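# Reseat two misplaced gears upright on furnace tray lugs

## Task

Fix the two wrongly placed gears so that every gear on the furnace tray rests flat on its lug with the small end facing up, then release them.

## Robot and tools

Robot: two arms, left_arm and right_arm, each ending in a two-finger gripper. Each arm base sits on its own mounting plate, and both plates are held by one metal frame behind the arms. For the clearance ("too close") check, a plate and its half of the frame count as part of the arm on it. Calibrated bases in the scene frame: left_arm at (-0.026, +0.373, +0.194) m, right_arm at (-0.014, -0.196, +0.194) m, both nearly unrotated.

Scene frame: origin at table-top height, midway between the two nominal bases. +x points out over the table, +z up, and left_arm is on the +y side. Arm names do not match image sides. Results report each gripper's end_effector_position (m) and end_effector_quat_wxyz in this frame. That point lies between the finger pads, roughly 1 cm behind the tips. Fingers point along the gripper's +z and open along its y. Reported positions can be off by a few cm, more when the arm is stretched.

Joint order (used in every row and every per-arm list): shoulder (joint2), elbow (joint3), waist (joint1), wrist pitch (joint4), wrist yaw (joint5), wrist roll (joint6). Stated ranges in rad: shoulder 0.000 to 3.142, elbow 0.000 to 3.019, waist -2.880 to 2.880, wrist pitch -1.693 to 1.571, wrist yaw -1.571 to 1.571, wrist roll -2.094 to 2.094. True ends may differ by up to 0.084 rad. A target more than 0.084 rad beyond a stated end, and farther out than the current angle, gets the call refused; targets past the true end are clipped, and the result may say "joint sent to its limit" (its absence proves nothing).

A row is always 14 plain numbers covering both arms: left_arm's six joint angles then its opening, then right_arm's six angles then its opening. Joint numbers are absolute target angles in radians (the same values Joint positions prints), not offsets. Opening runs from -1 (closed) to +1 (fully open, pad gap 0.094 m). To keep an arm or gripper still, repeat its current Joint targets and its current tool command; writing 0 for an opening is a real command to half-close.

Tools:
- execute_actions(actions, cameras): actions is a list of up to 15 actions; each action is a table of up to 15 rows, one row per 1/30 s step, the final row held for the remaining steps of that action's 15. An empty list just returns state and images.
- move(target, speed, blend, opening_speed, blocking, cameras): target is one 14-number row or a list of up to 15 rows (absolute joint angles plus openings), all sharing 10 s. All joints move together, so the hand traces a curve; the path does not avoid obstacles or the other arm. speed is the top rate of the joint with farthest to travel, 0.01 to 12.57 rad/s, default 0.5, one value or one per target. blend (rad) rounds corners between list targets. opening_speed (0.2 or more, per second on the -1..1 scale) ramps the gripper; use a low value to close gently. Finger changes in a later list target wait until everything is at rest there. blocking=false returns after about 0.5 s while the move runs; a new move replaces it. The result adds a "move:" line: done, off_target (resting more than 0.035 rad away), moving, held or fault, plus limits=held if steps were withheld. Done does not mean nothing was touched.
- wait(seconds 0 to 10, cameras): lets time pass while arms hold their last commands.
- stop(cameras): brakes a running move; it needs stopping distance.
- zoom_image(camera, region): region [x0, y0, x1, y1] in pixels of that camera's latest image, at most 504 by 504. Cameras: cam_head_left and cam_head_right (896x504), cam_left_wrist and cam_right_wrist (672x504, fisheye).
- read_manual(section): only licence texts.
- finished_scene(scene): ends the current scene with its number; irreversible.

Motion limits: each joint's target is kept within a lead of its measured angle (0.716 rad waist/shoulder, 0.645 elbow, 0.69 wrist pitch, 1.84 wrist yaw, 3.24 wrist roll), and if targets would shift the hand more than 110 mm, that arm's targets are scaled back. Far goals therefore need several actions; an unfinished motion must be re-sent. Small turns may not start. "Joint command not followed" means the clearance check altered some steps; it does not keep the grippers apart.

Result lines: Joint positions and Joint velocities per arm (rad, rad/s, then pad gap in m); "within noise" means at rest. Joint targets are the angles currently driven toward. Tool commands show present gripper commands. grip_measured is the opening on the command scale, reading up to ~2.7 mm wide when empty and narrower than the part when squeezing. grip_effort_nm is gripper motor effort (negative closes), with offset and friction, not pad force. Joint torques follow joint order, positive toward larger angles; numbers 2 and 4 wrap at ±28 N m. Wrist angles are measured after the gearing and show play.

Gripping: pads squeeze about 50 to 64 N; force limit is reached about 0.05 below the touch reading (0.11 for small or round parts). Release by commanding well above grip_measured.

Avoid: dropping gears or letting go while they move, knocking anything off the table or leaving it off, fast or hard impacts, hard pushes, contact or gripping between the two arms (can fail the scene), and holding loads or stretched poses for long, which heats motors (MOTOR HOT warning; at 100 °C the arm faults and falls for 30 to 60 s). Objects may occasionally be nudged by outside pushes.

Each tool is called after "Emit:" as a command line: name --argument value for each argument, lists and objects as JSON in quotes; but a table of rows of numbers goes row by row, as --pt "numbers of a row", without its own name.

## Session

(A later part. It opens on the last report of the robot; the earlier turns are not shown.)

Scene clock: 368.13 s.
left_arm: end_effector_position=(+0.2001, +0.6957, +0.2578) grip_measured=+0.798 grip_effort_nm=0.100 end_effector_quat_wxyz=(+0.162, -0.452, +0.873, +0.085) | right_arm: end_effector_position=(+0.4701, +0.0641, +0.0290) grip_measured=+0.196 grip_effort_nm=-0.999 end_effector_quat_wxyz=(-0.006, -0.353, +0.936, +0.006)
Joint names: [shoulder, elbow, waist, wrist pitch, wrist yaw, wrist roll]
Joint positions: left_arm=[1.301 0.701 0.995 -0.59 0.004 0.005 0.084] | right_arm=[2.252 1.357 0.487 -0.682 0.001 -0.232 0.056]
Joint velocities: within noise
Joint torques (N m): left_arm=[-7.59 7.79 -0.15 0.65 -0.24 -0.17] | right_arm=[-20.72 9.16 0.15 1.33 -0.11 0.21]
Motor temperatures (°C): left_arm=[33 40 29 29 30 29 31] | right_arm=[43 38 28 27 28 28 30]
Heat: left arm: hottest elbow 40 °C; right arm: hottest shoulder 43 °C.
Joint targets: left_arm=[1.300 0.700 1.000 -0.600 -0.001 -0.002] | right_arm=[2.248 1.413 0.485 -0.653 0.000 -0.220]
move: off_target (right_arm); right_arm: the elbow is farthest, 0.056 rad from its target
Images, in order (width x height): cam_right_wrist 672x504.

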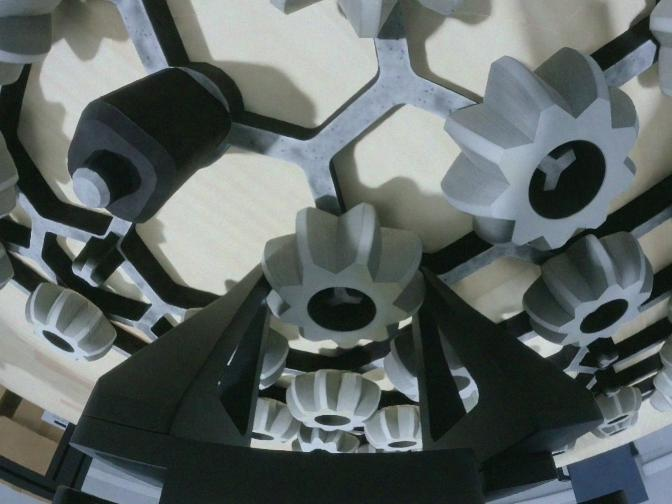

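Emit:
move --pt "1.3 0.7 1.0 -0.6 0 0 0.8 2.246 1.413 0.485 -0.656 0 -0.22 0.6" --speed 0.06 --opening_speed 0.25 --cameras '["cam_right_wrist"]'

Emit:
zoom_image --camera "cam_right_wrist" --region '[230, 130, 460, 360]'

Scene clock: 379.80 s.
left_arm: end_effector_position=(+0.2001, +0.6957, +0.2578) grip_measured=+0.798 grip_effort_nm=0.085 end_effector_quat_wxyz=(+0.162, -0.452, +0.873, +0.085) | right_arm: end_effector_position=(+0.4800, +0.0693, +0.0331) grip_measured=+0.599 grip_effort_nm=0.095 end_effector_quat_wxyz=(+0.006, -0.352, +0.936, +0.007)
Joint names: [shoulder, elbow, waist, wrist pitch, wrist yaw, wrist roll]
Joint positions: left_arm=[1.301 0.701 0.995 -0.59 0.004 0.005 0.084] | right_arm=[2.252 1.374 0.487 -0.674 0.001 -0.23 0.075]
Joint velocities: within noise
Joint torques (N m): left_arm=[-7.65 7.77 -0.09 0.61 -0.19 -0.15] | right_arm=[-21.13 8.06 0.15 1.03 -0.11 0.21]
Motor temperatures (°C): left_arm=[33 41 29 29 30 29 31] | right_arm=[43 38 28 27 28 28 30]
Heat: left arm: hottest elbow 41 °C; right arm: hottest shoulder 43 °C.
Joint targets: left_arm=[1.300 0.700 1.000 -0.600 0.000 0.000] | right_arm=[2.246 1.413 0.485 -0.656 0.000 -0.219]
move: off_target (right_arm); right_arm: the elbow is farthest, 0.039 rad from its target
Images, in order (width x height): cam_right_wrist 672x504.

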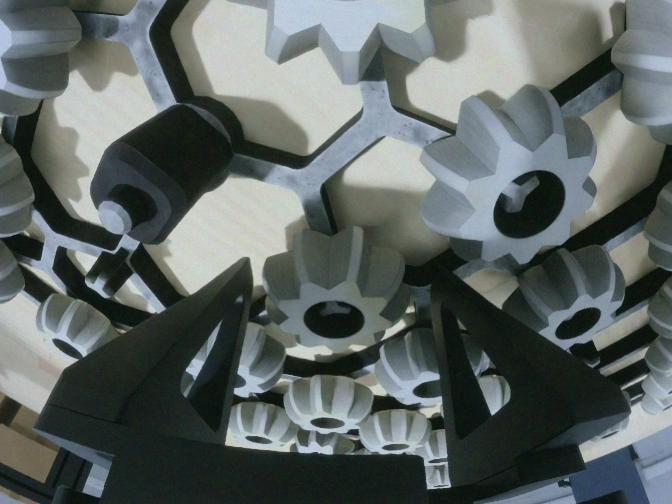

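Scaled by 2.191 from the camera's 672x504 image, which has a finer 960x720 frame.

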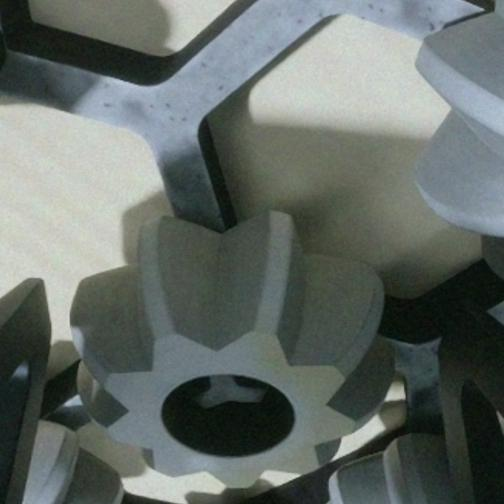

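Emit:
move --pt "1.3 0.7 1.0 -0.6 0 0 0.8 2.20 1.395 0.485 -0.72 0 -0.22 0.65" --pt "1.3 0.7 1.0 -0.6 0 0 0.8 2.09 1.395 0.485 -0.83 0 -0.22 0.8" --pt "1.3 0.7 1.0 -0.6 0 0 0.8 1.75 1.20 0.45 -1.0 0 -0.22 0.8" --speed '[0.1,0.25,0.5]' --blend 0.01 --opening_speed 0.5 --cameras '["cam_right_wrist","cam_head_left"]'

Emit:
zoom_image --camera "cam_right_wrist" --region '[150, 50, 550, 350]'

Scene clock: 389.60 s.
left_arm: end_effector_position=(+0.2001, +0.6957, +0.2578) grip_measured=+0.798 grip_effort_nm=0.085 end_effector_quat_wxyz=(+0.162, -0.452, +0.873, +0.085) | right_arm: end_effector_position=(+0.4293, +0.0218, +0.2390) grip_measured=+0.799 grip_effort_nm=0.100 end_effector_quat_wxyz=(+0.018, -0.337, +0.941, +0.008)
Joint names: [shoulder, elbow, waist, wrist pitch, wrist yaw, wrist roll]
Joint positions: left_arm=[1.301 0.701 0.995 -0.59 0.004 0.005 0.084] | right_arm=[1.75 1.207 0.456 -0.984 0.001 -0.228 0.085]
Joint velocities: within noise
Joint torques (N m): left_arm=[-7.59 7.8 -0.15 0.61 -0.19 -0.15] | right_arm=[-15.56 6.35 -0.15 -0.09 -0.12 0.19]
Motor temperatures (°C): left_arm=[33 41 29 29 30 29 31] | right_arm=[43 38 28 27 28 28 30]
Heat: left arm: hottest elbow 41 °C; right arm: hottest shoulder 43 °C.
Joint targets: left_arm=[1.300 0.700 1.000 -0.600 0.000 0.000] | right_arm=[1.750 1.200 0.450 -1.000 0.000 -0.218]
move: done; blend cut to 0 rad at target 2
Images, in order (width x height): cam_head_left 896x504, cam_right_wrist 672x504.

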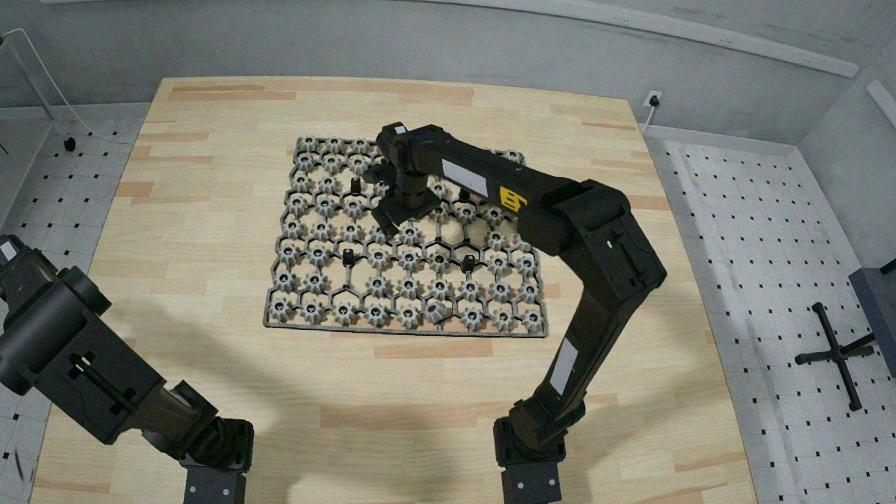

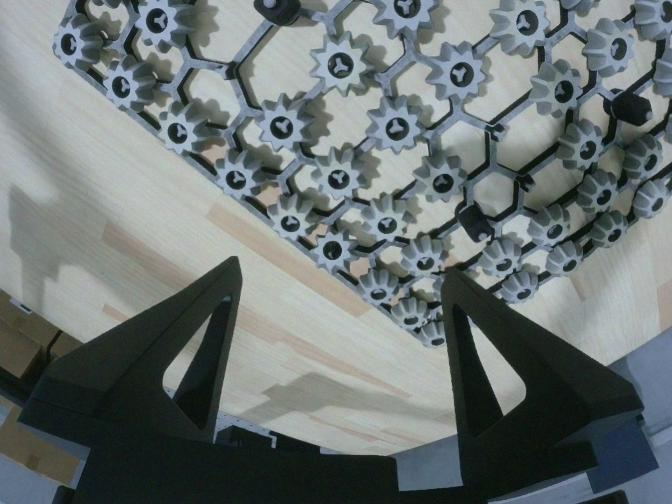

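Scaled by 1.260 from the camera's 672x504 image, which has a finer 960x720 frame.

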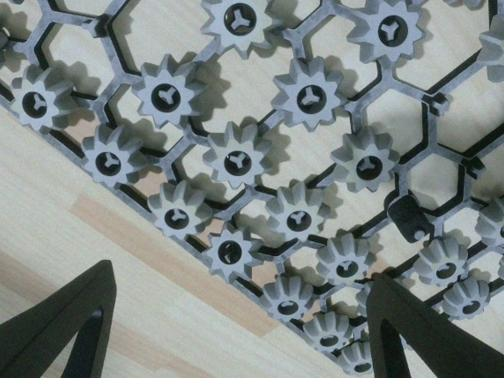

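Emit:
move --pt "1.3 0.7 1.0 -0.6 0 0 0.8 1.448 0.7 0.345 -0.80 0 -0.35 0.9" --speed 0.6 --cameras '["cam_right_wrist","cam_head_left"]'

Emit:
zoom_image --camera "cam_head_left" --region '[320, 210, 420, 300]'

Emit:
zoom_image --camera "cam_right_wrist" --region '[220, 100, 460, 320]'

Scene clock: 400.77 s.
left_arm: end_effector_position=(+0.2001, +0.6957, +0.2578) grip_measured=+0.798 grip_effort_nm=0.095 end_effector_quat_wxyz=(+0.162, -0.452, +0.873, +0.085) | right_arm: end_effector_position=(+0.2890, -0.0850, +0.1977) grip_measured=+0.899 grip_effort_nm=0.110 end_effector_quat_wxyz=(-0.006, -0.336, +0.942, +0.006)
Joint names: [shoulder, elbow, waist, wrist pitch, wrist yaw, wrist roll]
Joint positions: left_arm=[1.301 0.701 0.995 -0.59 0.004 0.005 0.084] | right_arm=[1.457 0.7 0.35 -0.819 0.001 -0.333 0.089]
Joint velocities: within noise
Joint torques (N m): left_arm=[-7.65 7.79 -0.15 0.62 -0.19 -0.16] | right_arm=[-9.41 5.98 -0.15 1.02 -0.12 -0.01]
Motor temperatures (°C): left_arm=[33 41 29 29 30 29 31] | right_arm=[42 37 28 27 28 28 29]
Heat: left arm: hottest elbow 41 °C; right arm: hottest shoulder 42 °C.
Joint targets: left_arm=[1.300 0.700 1.000 -0.600 0.000 0.000] | right_arm=[1.448 0.700 0.345 -0.800 0.000 -0.345]
move: done
Images, in order (width x height): cam_head_left 896x504, cam_right_wrist 672x504.

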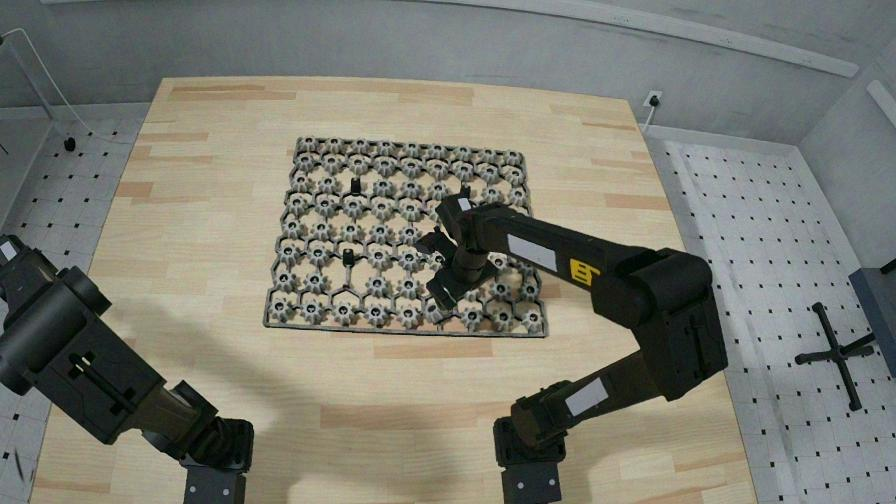

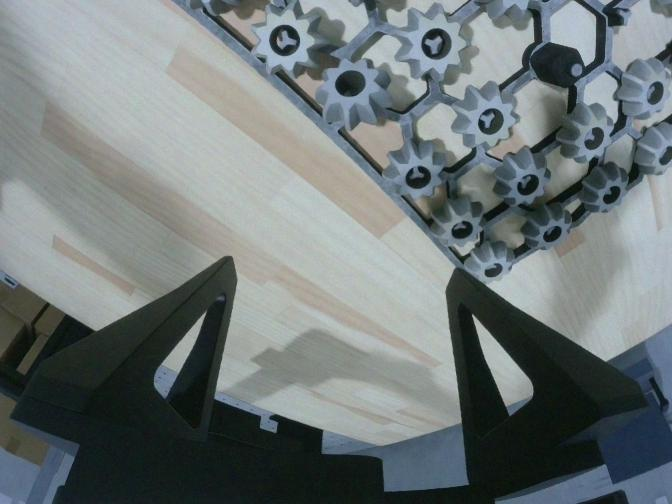

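Scaled by 5.040 from the camera's 896x504 image, which has a finer 1280x720 frame.

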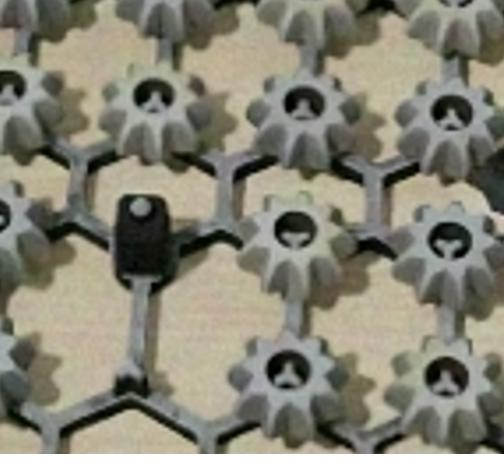

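Scaled by 2.100 from the camera's 672x504 image, which has a finer 960x720 frame.

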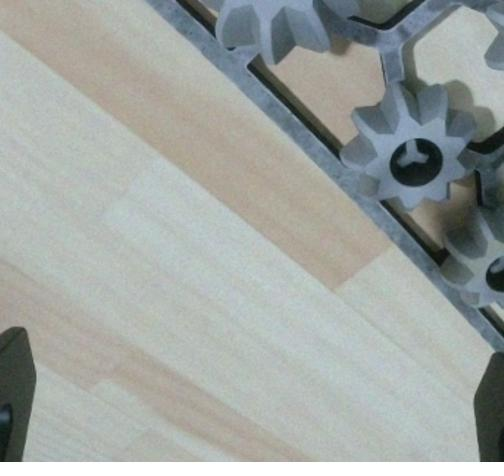

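Emit:
move --pt "1.3 0.7 1.0 -0.6 0 0 0.8 1.675 0.72 0.348 -0.58 0 -0.35 0.9" --speed 0.4 --cameras '["cam_right_wrist"]'

Emit:
zoom_image --camera "cam_right_wrist" --region '[240, 100, 480, 320]'

Scene clock: 413.40 s.
left_arm: end_effector_position=(+0.2001, +0.6957, +0.2578) grip_measured=+0.798 grip_effort_nm=0.081 end_effector_quat_wxyz=(+0.162, -0.452, +0.873, +0.085) | right_arm: end_effector_position=(+0.3064, -0.0777, +0.1283) grip_measured=+0.899 grip_effort_nm=0.100 end_effector_quat_wxyz=(-0.006, -0.338, +0.941, +0.006)
Joint names: [shoulder, elbow, waist, wrist pitch, wrist yaw, wrist roll]
Joint positions: left_arm=[1.301 0.701 0.995 -0.59 0.004 0.005 0.084] | right_arm=[1.678 0.7 0.35 -0.598 0.001 -0.337 0.089]
Joint velocities: within noise
Joint torques (N m): left_arm=[-7.59 7.8 -0.09 0.61 -0.18 -0.16] | right_arm=[-10.87 6.11 0.09 0.95 -0.12 -0.02]
Motor temperatures (°C): left_arm=[33 41 29 29 30 29 31] | right_arm=[41 37 28 27 28 28 29]
Heat: left arm: hottest elbow 41 °C; right arm: hottest shoulder 41 °C.
Joint targets: left_arm=[1.300 0.700 1.000 -0.600 0.000 0.000] | right_arm=[1.675 0.720 0.348 -0.580 0.000 -0.349]
move: done
Images, in order (width x height): cam_right_wrist 672x504.

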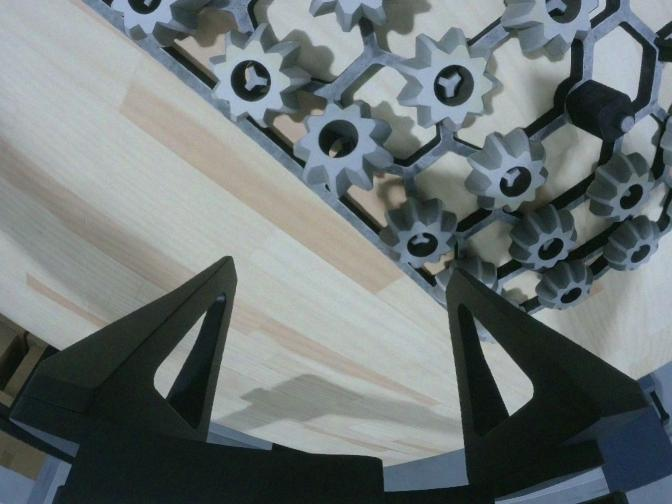

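Scaled by 2.100 from the camera's 672x504 image, which has a finer 960x720 frame.

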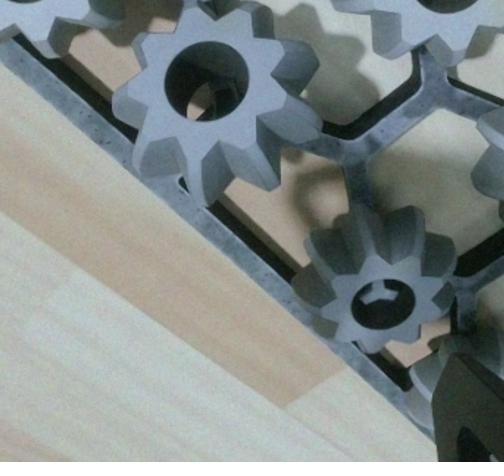

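Emit:
zoom_image --camera "cam_right_wrist" --region '[285, 90, 405, 210]'

Emit:
wait --seconds 0.1 --cameras '["cam_head_left","cam_head_right"]'

Emit:
zoom_image --camera "cam_head_right" --region '[405, 280, 475, 340]'

Scaled by 4.200 from the camera's 672x504 image, which has a finer 960x720 frame.

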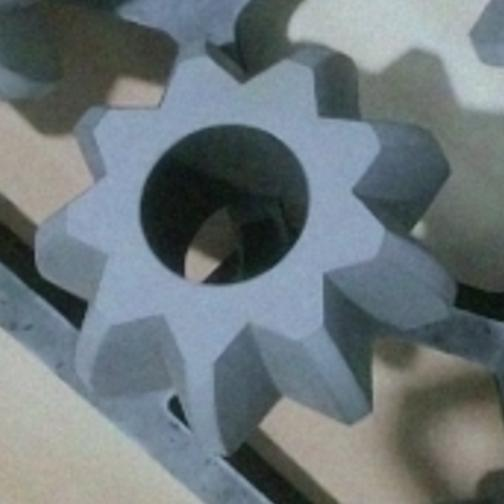

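Scene clock: 425.87 s.
left_arm: end_effector_position=(+0.2001, +0.6957, +0.2578) grip_measured=+0.798 grip_effort_nm=0.090 end_effector_quat_wxyz=(+0.162, -0.452, +0.873, +0.085) | right_arm: end_effector_position=(+0.3064, -0.0777, +0.1283) grip_measured=+0.899 grip_effort_nm=0.095 end_effector_quat_wxyz=(-0.006, -0.339, +0.941, +0.006)
Joint names: [shoulder, elbow, waist, wrist pitch, wrist yaw, wrist roll]
Joint positions: left_arm=[1.301 0.701 0.995 -0.59 0.004 0.005 0.084] | right_arm=[1.678 0.7 0.35 -0.598 0.001 -0.339 0.089]
Joint velocities: within noise
Joint torques (N m): left_arm=[-7.59 7.77 -0.03 0.61 -0.18 -0.16] | right_arm=[-10.93 6.08 0.15 1.01 -0.12 -0.02]
Motor temperatures (°C): left_arm=[33 41 29 29 30 29 31] | right_arm=[40 37 28 27 28 28 29]
Heat: left arm: hottest elbow 41 °C; right arm: hottest shoulder 40 °C.
Joint targets: left_arm=[1.300 0.700 1.000 -0.600 0.000 0.000] | right_arm=[1.675 0.720 0.348 -0.580 0.000 -0.350]
Tool commands: left_gripper/opening=+0.8 right_gripper/opening=+0.9
wait: 0.10 s; at rest from the start
Images, in order (width x height): cam_head_left 896x504, cam_head_right 896x504.

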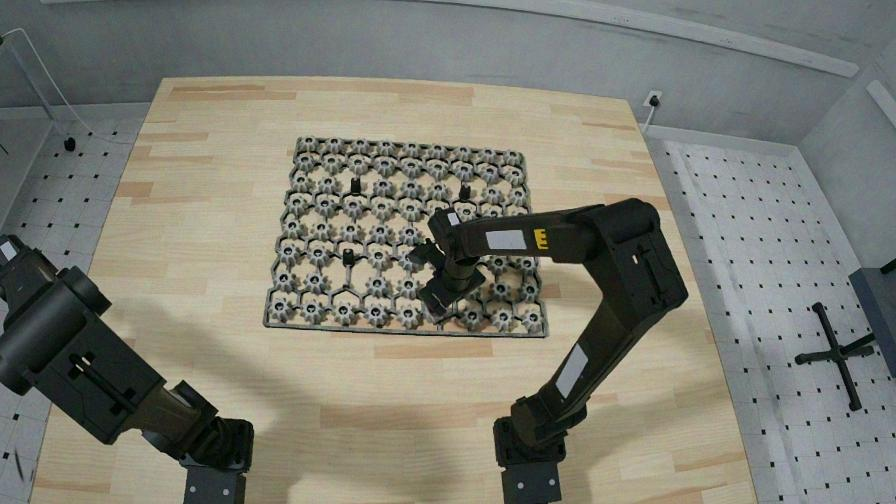

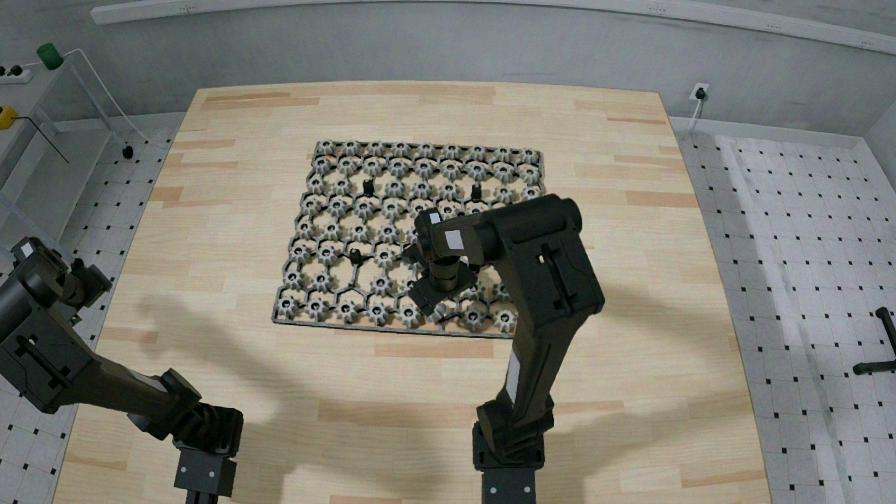

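Scaled by 7.200 from the camera's 896x504 image, which has a finer 1280x720 frame.

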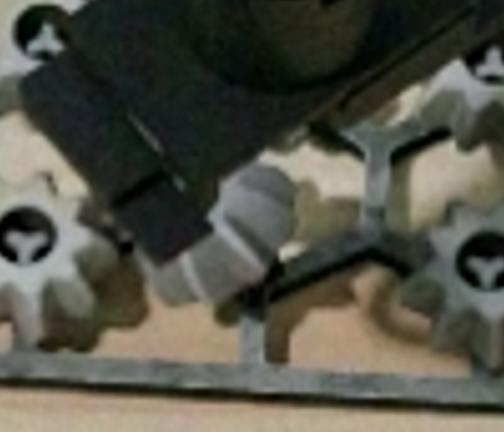

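Emit:
move --pt "1.3 0.7 1.0 -0.6 0 0 0.8 1.35 0.7 0.3 -0.8 0 -0.35 0.9" --pt "1.3 0.7 1.0 -0.6 0 0 0.9 1.3 0.7 -1.0 -0.6 0 0 0.9" --pt "2.0 1.39 -0.847 -0.92 0 1.48 0.9 1.3 0.7 -1.0 -0.6 0 0 0.9" --pt "2.0695 1.39 -0.847 -0.862 0 1.48 0.9 1.3 0.7 -1.0 -0.6 0 0 0.9" --speed '[0.3,0.8,0.8,0.3]' --cameras '["cam_left_wrist","cam_head_left"]'

Emit:
zoom_image --camera "cam_left_wrist" --region '[220, 120, 440, 320]'

Emit:
zoom_image --camera "cam_head_left" --region '[400, 280, 470, 340]'

Scene clock: 481.17 s.
left_arm: end_effector_position=(+0.3229, -0.0473, +0.1331) grip_measured=+0.898 grip_effort_nm=0.076 end_effector_quat_wxyz=(-0.004, +0.921, +0.389, -0.005) | right_arm: end_effector_position=(+0.1926, -0.5207, +0.2506) grip_measured=+0.899 grip_effort_nm=0.081 end_effector_quat_wxyz=(+0.139, +0.466, +0.870, -0.080)
Joint names: [shoulder, elbow, waist, wrist pitch, wrist yaw, wrist roll]
Joint positions: left_arm=[2.057 1.349 -0.845 -0.873 -0.006 1.464 0.089] | right_arm=[1.312 0.7 -1.006 -0.624 0 -0.02 0.089]
Joint velocities: within noise
Joint torques (N m): left_arm=[-15.56 9.83 -0.97 0.77 0.06 0.06] | right_arm=[-9 6.94 0.5 1.73 -0.04 0.21]
Motor temperatures (°C): left_arm=[33 41 29 29 30 29 31] | right_arm=[38 36 28 27 28 28 29]
Heat: left arm: hottest elbow 41 °C; right arm: hottest shoulder 38 °C.
Joint targets: left_arm=[2.069 1.390 -0.847 -0.861 -0.007 1.480] | right_arm=[1.300 0.700 -1.000 -0.601 0.000 -0.009]
move: off_target (left_arm); left_arm: the elbow is farthest, 0.041 rad from its target
Images, in order (width x height): cam_head_left 896x504, cam_left_wrist 672x504.

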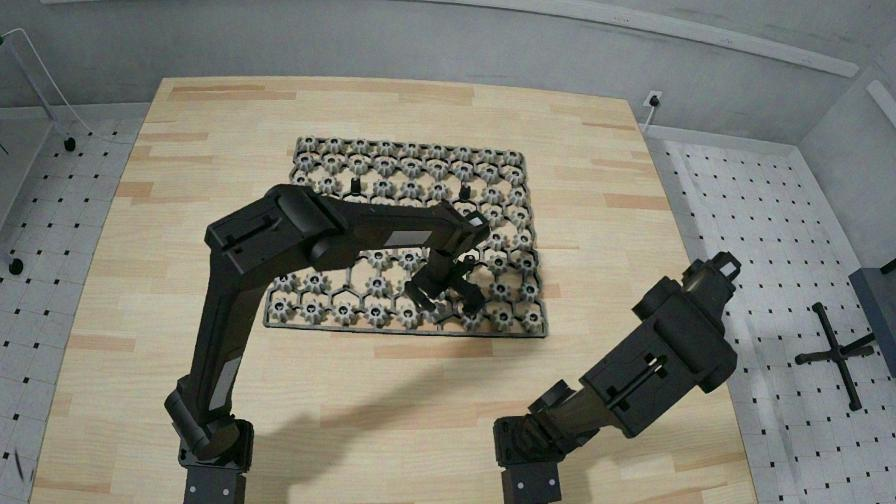

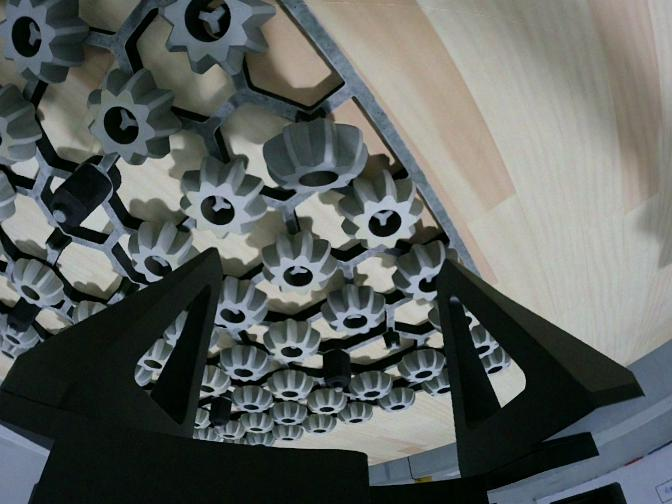

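Scaled by 2.291 from the camera's 672x504 image, which has a finer 960x720 frame.

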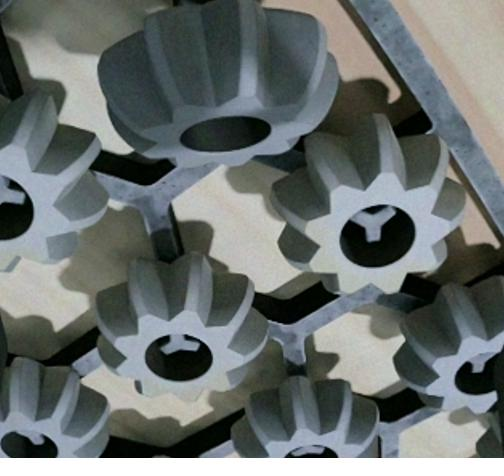

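Scaled by 7.200 from the camera's 896x504 image, which has a finer 1280x720 frame.

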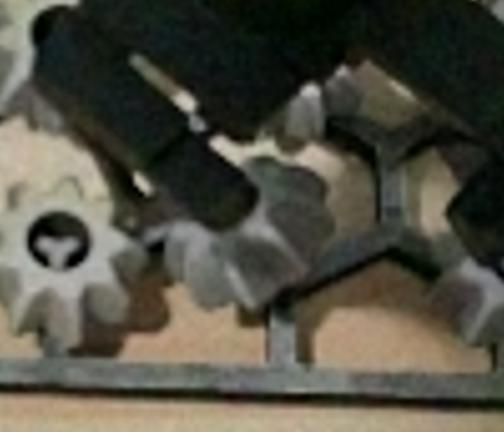

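Emit:
move --pt "2.165 1.375 -0.69 -0.70 0.437 1.545 0.85 1.3 0.7 -1.0 -0.6 0 0 0.9" --speed 0.3 --cameras '["cam_left_wrist","cam_head_left"]'

Emit:
zoom_image --camera "cam_left_wrist" --region '[200, 80, 480, 340]'

Scene clock: 520.57 s.
left_arm: end_effector_position=(+0.3497, -0.0585, +0.1063) grip_measured=+0.853 grip_effort_nm=-0.154 end_effector_quat_wxyz=(+0.117, +0.883, +0.412, -0.190) | right_arm: end_effector_position=(+0.1926, -0.5207, +0.2506) grip_measured=+0.899 grip_effort_nm=0.081 end_effector_quat_wxyz=(+0.139, +0.470, +0.868, -0.079)
Joint names: [shoulder, elbow, waist, wrist pitch, wrist yaw, wrist roll]
Joint positions: left_arm=[2.138 1.349 -0.693 -0.712 0.431 1.529 0.087] | right_arm=[1.312 0.7 -1.006 -0.624 0 -0.011 0.089]
Joint velocities: within noise
Joint torques (N m): left_arm=[-14.97 8.27 -0.56 0.94 0.69 0.06] | right_arm=[-9 6.94 0.5 1.76 -0.03 0.18]
Motor temperatures (°C): left_arm=[34 45 29 28 30 29 31] | right_arm=[38 36 28 28 28 28 28]
Heat: left arm: hottest elbow 45 °C; right arm: hottest shoulder 38 °C.
Joint targets: left_arm=[2.165 1.375 -0.690 -0.699 0.437 1.545] | right_arm=[1.300 0.700 -1.000 -0.600 0.000 0.001]
move: done
Images, in order (width x height): cam_head_left 896x504, cam_left_wrist 672x504.

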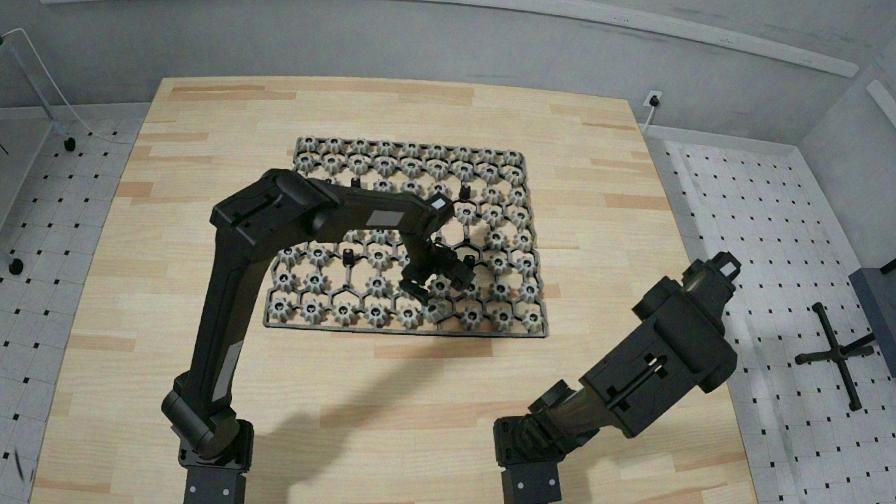

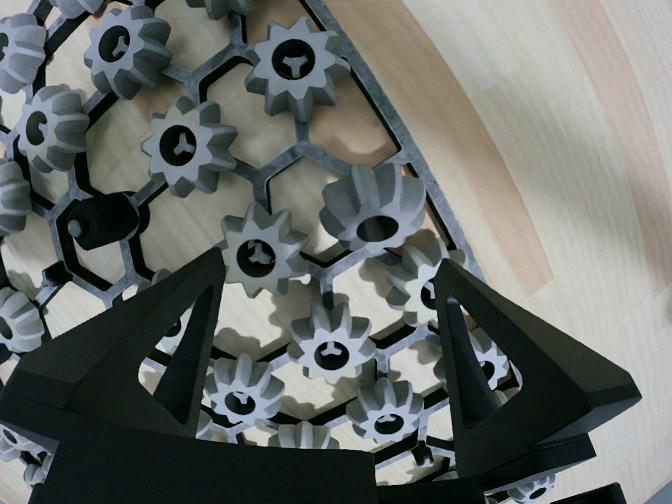

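Scaled by 1.800 from the camera's 672x504 image, which has a finer 960x720 frame.

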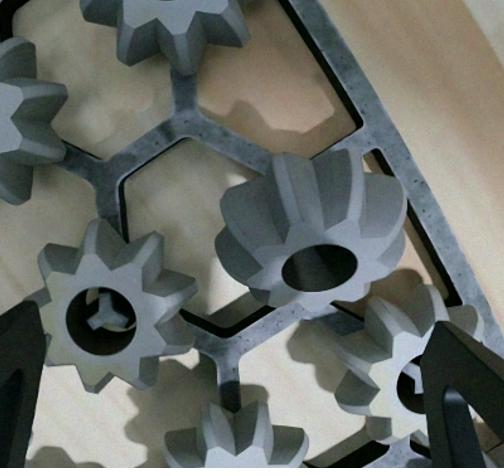

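Emit:
move --pt "2.16 1.272 -0.695 -0.612 0.446 1.5 0.85 1.3 0.7 -1.0 -0.6 0 0 0.9" --speed 0.2 --cameras '["cam_left_wrist"]'

Emit:
zoom_image --camera "cam_left_wrist" --region '[200, 120, 480, 380]'

Scene clock: 545.77 s.
left_arm: end_effector_position=(+0.3356, -0.0483, +0.0885) grip_measured=+0.853 grip_effort_nm=-0.164 end_effector_quat_wxyz=(+0.124, +0.882, +0.412, -0.192) | right_arm: end_effector_position=(+0.1926, -0.5207, +0.2506) grip_measured=+0.899 grip_effort_nm=0.090 end_effector_quat_wxyz=(+0.139, +0.470, +0.868, -0.079)
Joint names: [shoulder, elbow, waist, wrist pitch, wrist yaw, wrist roll]
Joint positions: left_arm=[2.138 1.276 -0.693 -0.626 0.44 1.524 0.087] | right_arm=[1.312 0.7 -1.006 -0.624 0 -0.011 0.089]
Joint velocities: within noise
Joint torques (N m): left_arm=[-14.74 5.49 -0.97 0.98 0.7 -0.27] | right_arm=[-8.94 6.94 0.44 1.76 -0.03 0.2]
Motor temperatures (°C): left_arm=[36 45 29 28 31 29 31] | right_arm=[38 36 28 28 28 28 28]
Heat: left arm: hottest elbow 45 °C; right arm: hottest shoulder 38 °C.
Joint targets: left_arm=[2.160 1.272 -0.695 -0.613 0.446 1.508] | right_arm=[1.300 0.700 -1.000 -0.600 0.000 0.000]
move: done
Images, in order (width x height): cam_left_wrist 672x504.

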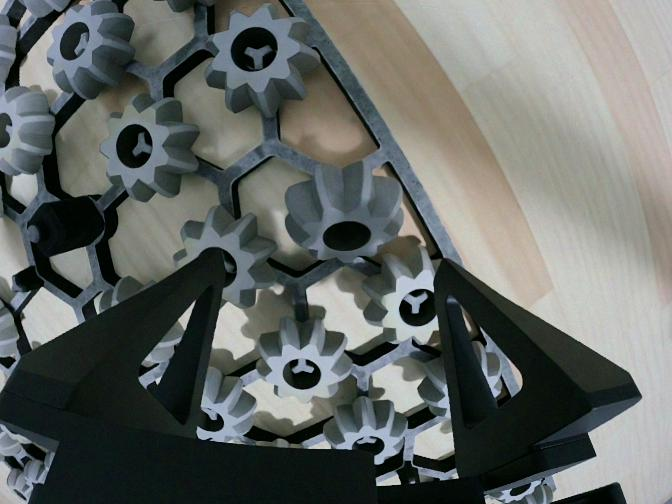

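Scaled by 1.800 from the camera's 672x504 image, which has a finer 960x720 frame.

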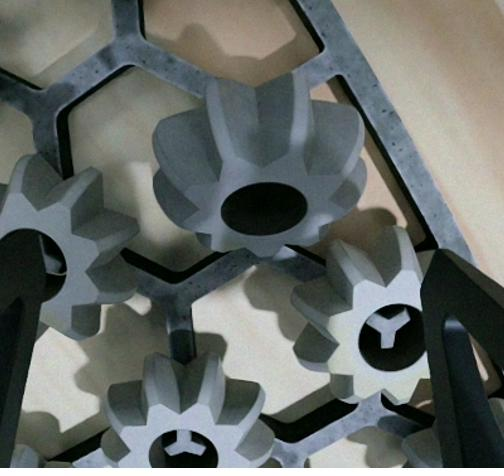

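Emit:
move --pt "2.205 1.30 -0.714 -0.56 0.451 1.50 0.85 1.3 0.7 -1.0 -0.6 0 0 0.9" --pt "2.254 1.30 -0.734 -0.505 0.456 1.48 0.85 1.3 0.7 -1.0 -0.6 0 0 0.9" --speed 0.1 --blend 0.01 --cameras '["cam_left_wrist","cam_head_left"]'

Emit:
zoom_image --camera "cam_left_wrist" --region '[200, 120, 480, 380]'

Emit:
zoom_image --camera "cam_head_left" --region '[380, 250, 490, 350]'

Scene clock: 561.13 s.
left_arm: end_effector_position=(+0.3194, -0.0654, +0.0465) grip_measured=+0.853 grip_effort_nm=-0.159 end_effector_quat_wxyz=(+0.131, +0.884, +0.403, -0.198) | right_arm: end_effector_position=(+0.1926, -0.5207, +0.2506) grip_measured=+0.899 grip_effort_nm=0.081 end_effector_quat_wxyz=(+0.139, +0.470, +0.868, -0.079)
Joint names: [shoulder, elbow, waist, wrist pitch, wrist yaw, wrist roll]
Joint positions: left_arm=[2.224 1.276 -0.731 -0.518 0.454 1.5 0.087] | right_arm=[1.312 0.7 -1.006 -0.624 0 -0.011 0.089]
Joint velocities: within noise
Joint torques (N m): left_arm=[-14.45 7.05 -0.97 1.07 0.53 -0.3] | right_arm=[-9 6.91 0.56 1.78 -0.03 0.2]
Motor temperatures (°C): left_arm=[37 43 29 29 31 29 31] | right_arm=[38 36 28 28 28 28 28]
Heat: left arm: hottest elbow 43 °C; right arm: hottest shoulder 38 °C.
Joint targets: left_arm=[2.254 1.300 -0.734 -0.504 0.456 1.480] | right_arm=[1.300 0.700 -1.000 -0.600 0.000 0.000]
move: done
Images, in order (width x height): cam_head_left 896x504, cam_left_wrist 672x504.

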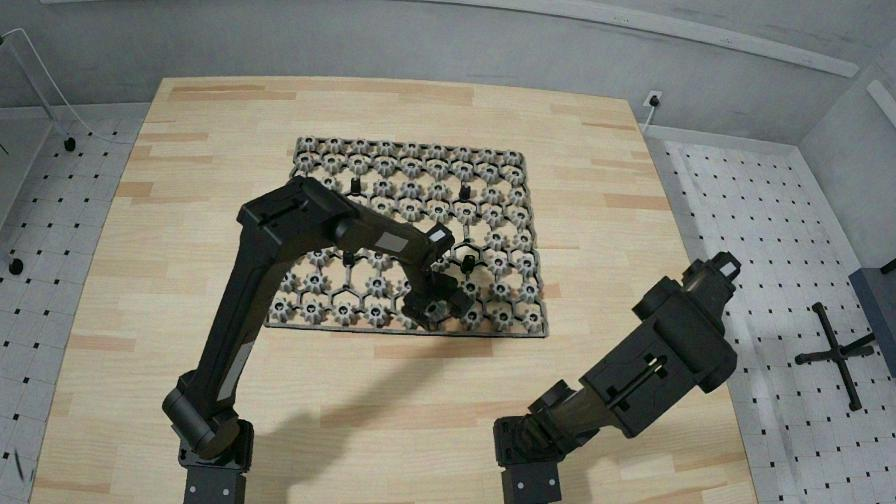

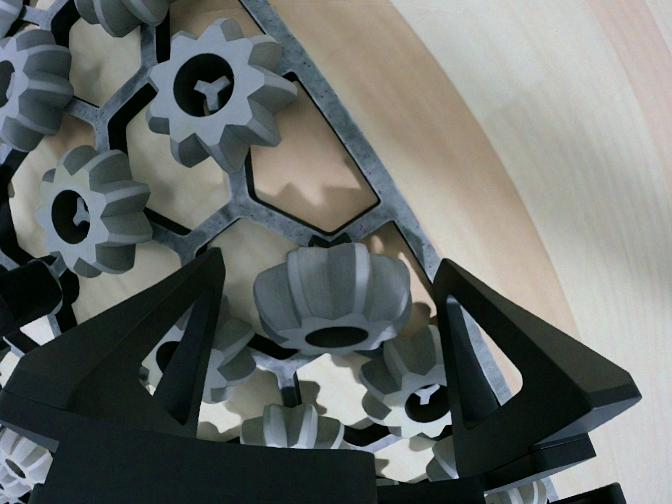

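Scaled by 1.800 from the camera's 672x504 image, which has a finer 960x720 frame.

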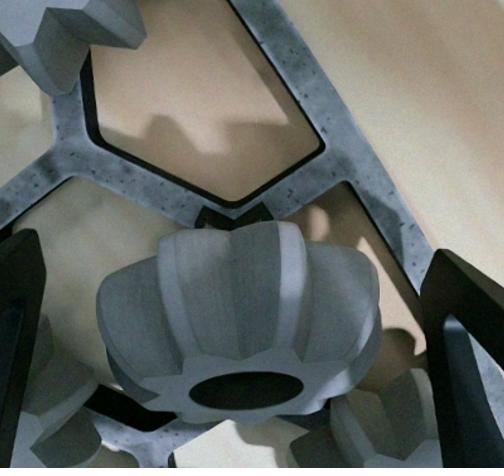

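Scaled by 4.582 from the camera's 896x504 image, which has a finer 1280x720 frame.

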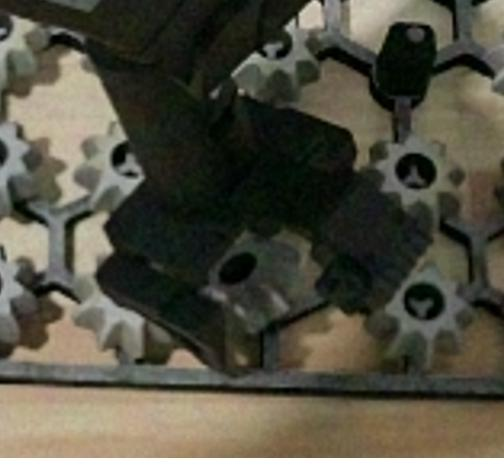

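Emit:
move --pt "2.268 1.30 -0.724 -0.49 0.456 1.48 0.85 1.3 0.7 -1.0 -0.6 0 0 0.9" --speed 0.08 --cameras '["cam_left_wrist"]'

Scene clock: 573.40 s.
left_arm: end_effector_position=(+0.3197, -0.0670, +0.0458) grip_measured=+0.852 grip_effort_nm=-0.144 end_effector_quat_wxyz=(+0.135, +0.883, +0.402, -0.199) | right_arm: end_effector_position=(+0.1926, -0.5207, +0.2506) grip_measured=+0.899 grip_effort_nm=0.081 end_effector_quat_wxyz=(+0.139, +0.470, +0.868, -0.079)
Joint names: [shoulder, elbow, waist, wrist pitch, wrist yaw, wrist roll]
Joint positions: left_arm=[2.227 1.276 -0.731 -0.508 0.46 1.5 0.087] | right_arm=[1.312 0.7 -1.006 -0.624 0 -0.011 0.089]
Joint velocities: within noise
Joint torques (N m): left_arm=[-13.63 7.05 -0.15 1.25 0.32 -0.31] | right_arm=[-8.94 6.95 0.62 1.74 -0.03 0.2]
Motor temperatures (°C): left_arm=[35 43 29 29 31 29 31] | right_arm=[38 36 28 28 28 28 28]
Heat: left arm: hottest elbow 43 °C; right arm: hottest shoulder 38 °C.
Joint targets: left_arm=[2.268 1.300 -0.724 -0.490 0.457 1.480] | right_arm=[1.300 0.700 -1.000 -0.600 0.000 0.000]
move: off_target (left_arm); left_arm: the shoulder is farthest, 0.041 rad from its target
Images, in order (width x height): cam_left_wrist 672x504.

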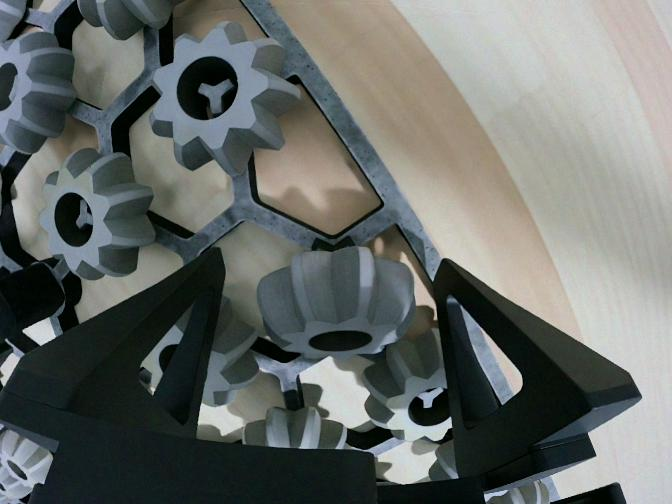

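Emit:
move --pt "2.245 1.30 -0.728 -0.50 0.456 1.48 0.85 1.3 0.7 -1.0 -0.6 0 0 0.9" --pt "2.245 1.30 -0.728 -0.50 0.456 1.48 0.05 1.3 0.7 -1.0 -0.6 0 0 0.9" --speed 0.08 --opening_speed 0.3 --cameras '["cam_left_wrist"]'

Emit:
zoom_image --camera "cam_left_wrist" --region '[200, 170, 480, 430]'

Scene clock: 583.87 s.
left_arm: end_effector_position=(+0.3202, -0.0666, +0.0458) grip_measured=+0.198 grip_effort_nm=-1.048 end_effector_quat_wxyz=(+0.133, +0.880, +0.409, -0.200) | right_arm: end_effector_position=(+0.1926, -0.5207, +0.2506) grip_measured=+0.899 grip_effort_nm=0.090 end_effector_quat_wxyz=(+0.139, +0.470, +0.868, -0.079)
Joint names: [shoulder, elbow, waist, wrist pitch, wrist yaw, wrist roll]
Joint positions: left_arm=[2.227 1.276 -0.73 -0.508 0.46 1.484 0.056] | right_arm=[1.312 0.7 -1.006 -0.624 0 -0.011 0.089]
Joint velocities: within noise
Joint torques (N m): left_arm=[-15.33 7.04 -0.67 0.81 0.28 -0.24] | right_arm=[-9 6.93 0.5 1.74 -0.03 0.2]
Motor temperatures (°C): left_arm=[36 43 29 29 31 29 31] | right_arm=[38 36 28 28 28 28 28]
Heat: left arm: hottest elbow 43 °C; right arm: hottest shoulder 38 °C.
Joint targets: left_arm=[2.245 1.300 -0.728 -0.500 0.456 1.472] | right_arm=[1.300 0.700 -1.000 -0.600 0.000 0.000]
move: done
Images, in order (width x height): cam_left_wrist 672x504.

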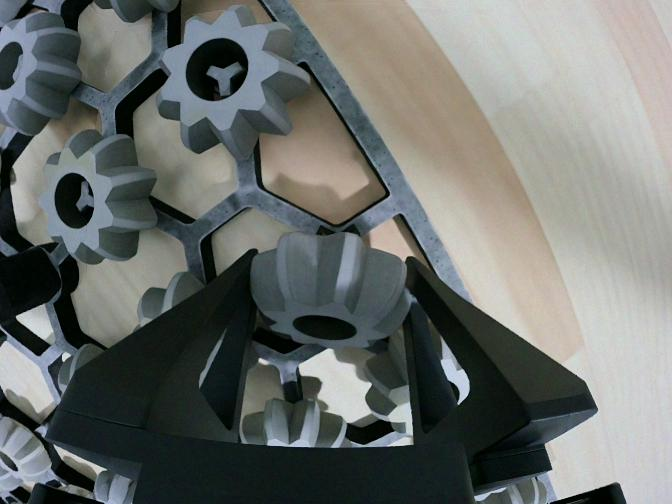

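Scaled by 1.800 from the camera's 672x504 image, which has a finer 960x720 frame.

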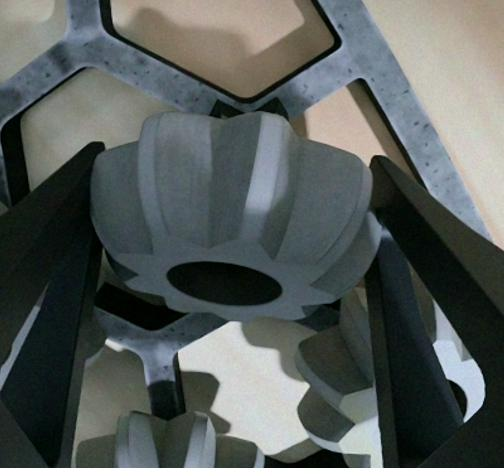

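Emit:
move --pt "2.15 1.33 -0.695 -0.625 0.446 1.5 0.0 1.3 0.7 -1.0 -0.6 0 0 0.9" --pt "2.0 1.38 -0.68 -0.80 0.446 1.5 0.0 1.3 0.7 -1.0 -0.6 0 0 0.9" --speed '[0.12,0.2]' --blend 0.01 --cameras '["cam_left_wrist","cam_head_left"]'

Emit:
zoom_image --camera "cam_left_wrist" --region '[230, 200, 430, 370]'

Scene clock: 593.87 s.
left_arm: end_effector_position=(+0.3449, -0.0522, +0.1570) grip_measured=+0.197 grip_effort_nm=-1.048 end_effector_quat_wxyz=(+0.119, +0.872, +0.433, -0.198) | right_arm: end_effector_position=(+0.1926, -0.5207, +0.2506) grip_measured=+0.899 grip_effort_nm=0.076 end_effector_quat_wxyz=(+0.139, +0.470, +0.868, -0.079)
Joint names: [shoulder, elbow, waist, wrist pitch, wrist yaw, wrist roll]
Joint positions: left_arm=[2.032 1.326 -0.688 -0.789 0.446 1.484 0.056] | right_arm=[1.312 0.7 -1.006 -0.624 0 -0.011 0.089]
Joint velocities: within noise
Joint torques (N m): left_arm=[-18.43 10.91 -0.09 -0.2 0.39 0.04] | right_arm=[-8.88 6.94 0.44 1.74 -0.04 0.2]
Motor temperatures (°C): left_arm=[37 43 29 28 31 29 32] | right_arm=[38 36 28 28 28 28 28]
Heat: left arm: hottest elbow 43 °C; right arm: hottest shoulder 38 °C.
Joint targets: left_arm=[2.000 1.380 -0.680 -0.800 0.445 1.499] | right_arm=[1.300 0.700 -1.000 -0.600 0.000 0.000]
move: off_target (left_arm); left_arm: the elbow is farthest, 0.054 rad from its target
Images, in order (width x height): cam_head_left 896x504, cam_left_wrist 672x504.

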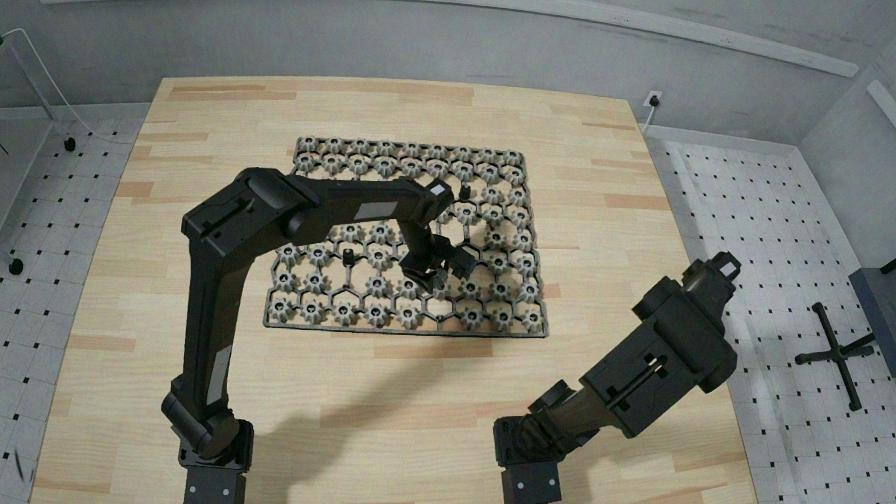

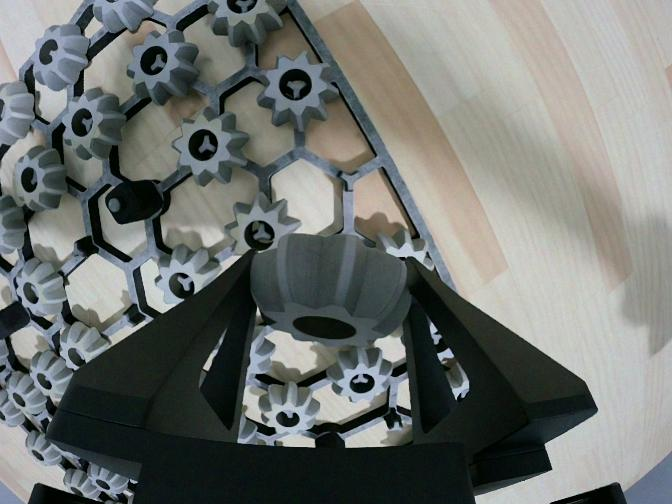

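Scaled by 2.520 from the camera's 672x504 image, which has a finer 960x720 frame.

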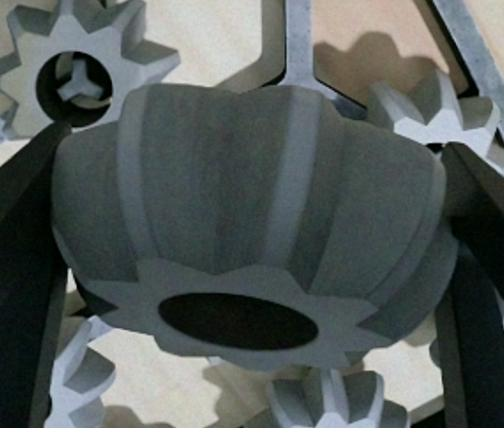

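Emit:
zoom_image --camera "cam_left_wrist" --region '[280, 100, 420, 240]'

Emit:
zoom_image --camera "cam_head_left" --region '[390, 270, 490, 340]'

Scaled by 3.600 from the camera's 672x504 image, which has a finer 960x720 frame.

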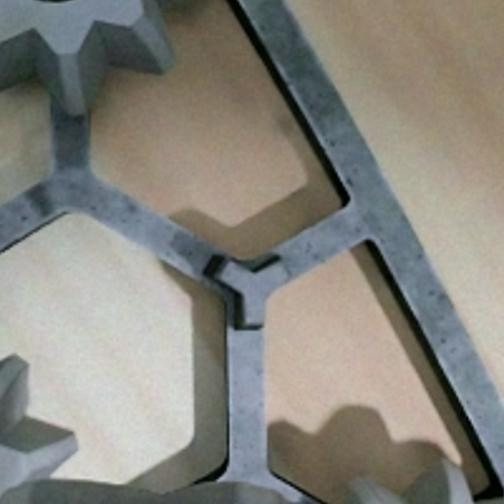

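Scaled by 5.040 from the camera's 896x504 image, which has a finer 1280x720 frame.

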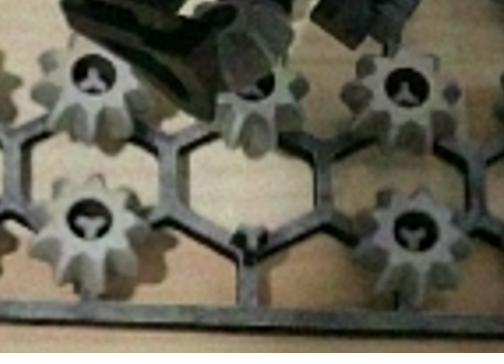

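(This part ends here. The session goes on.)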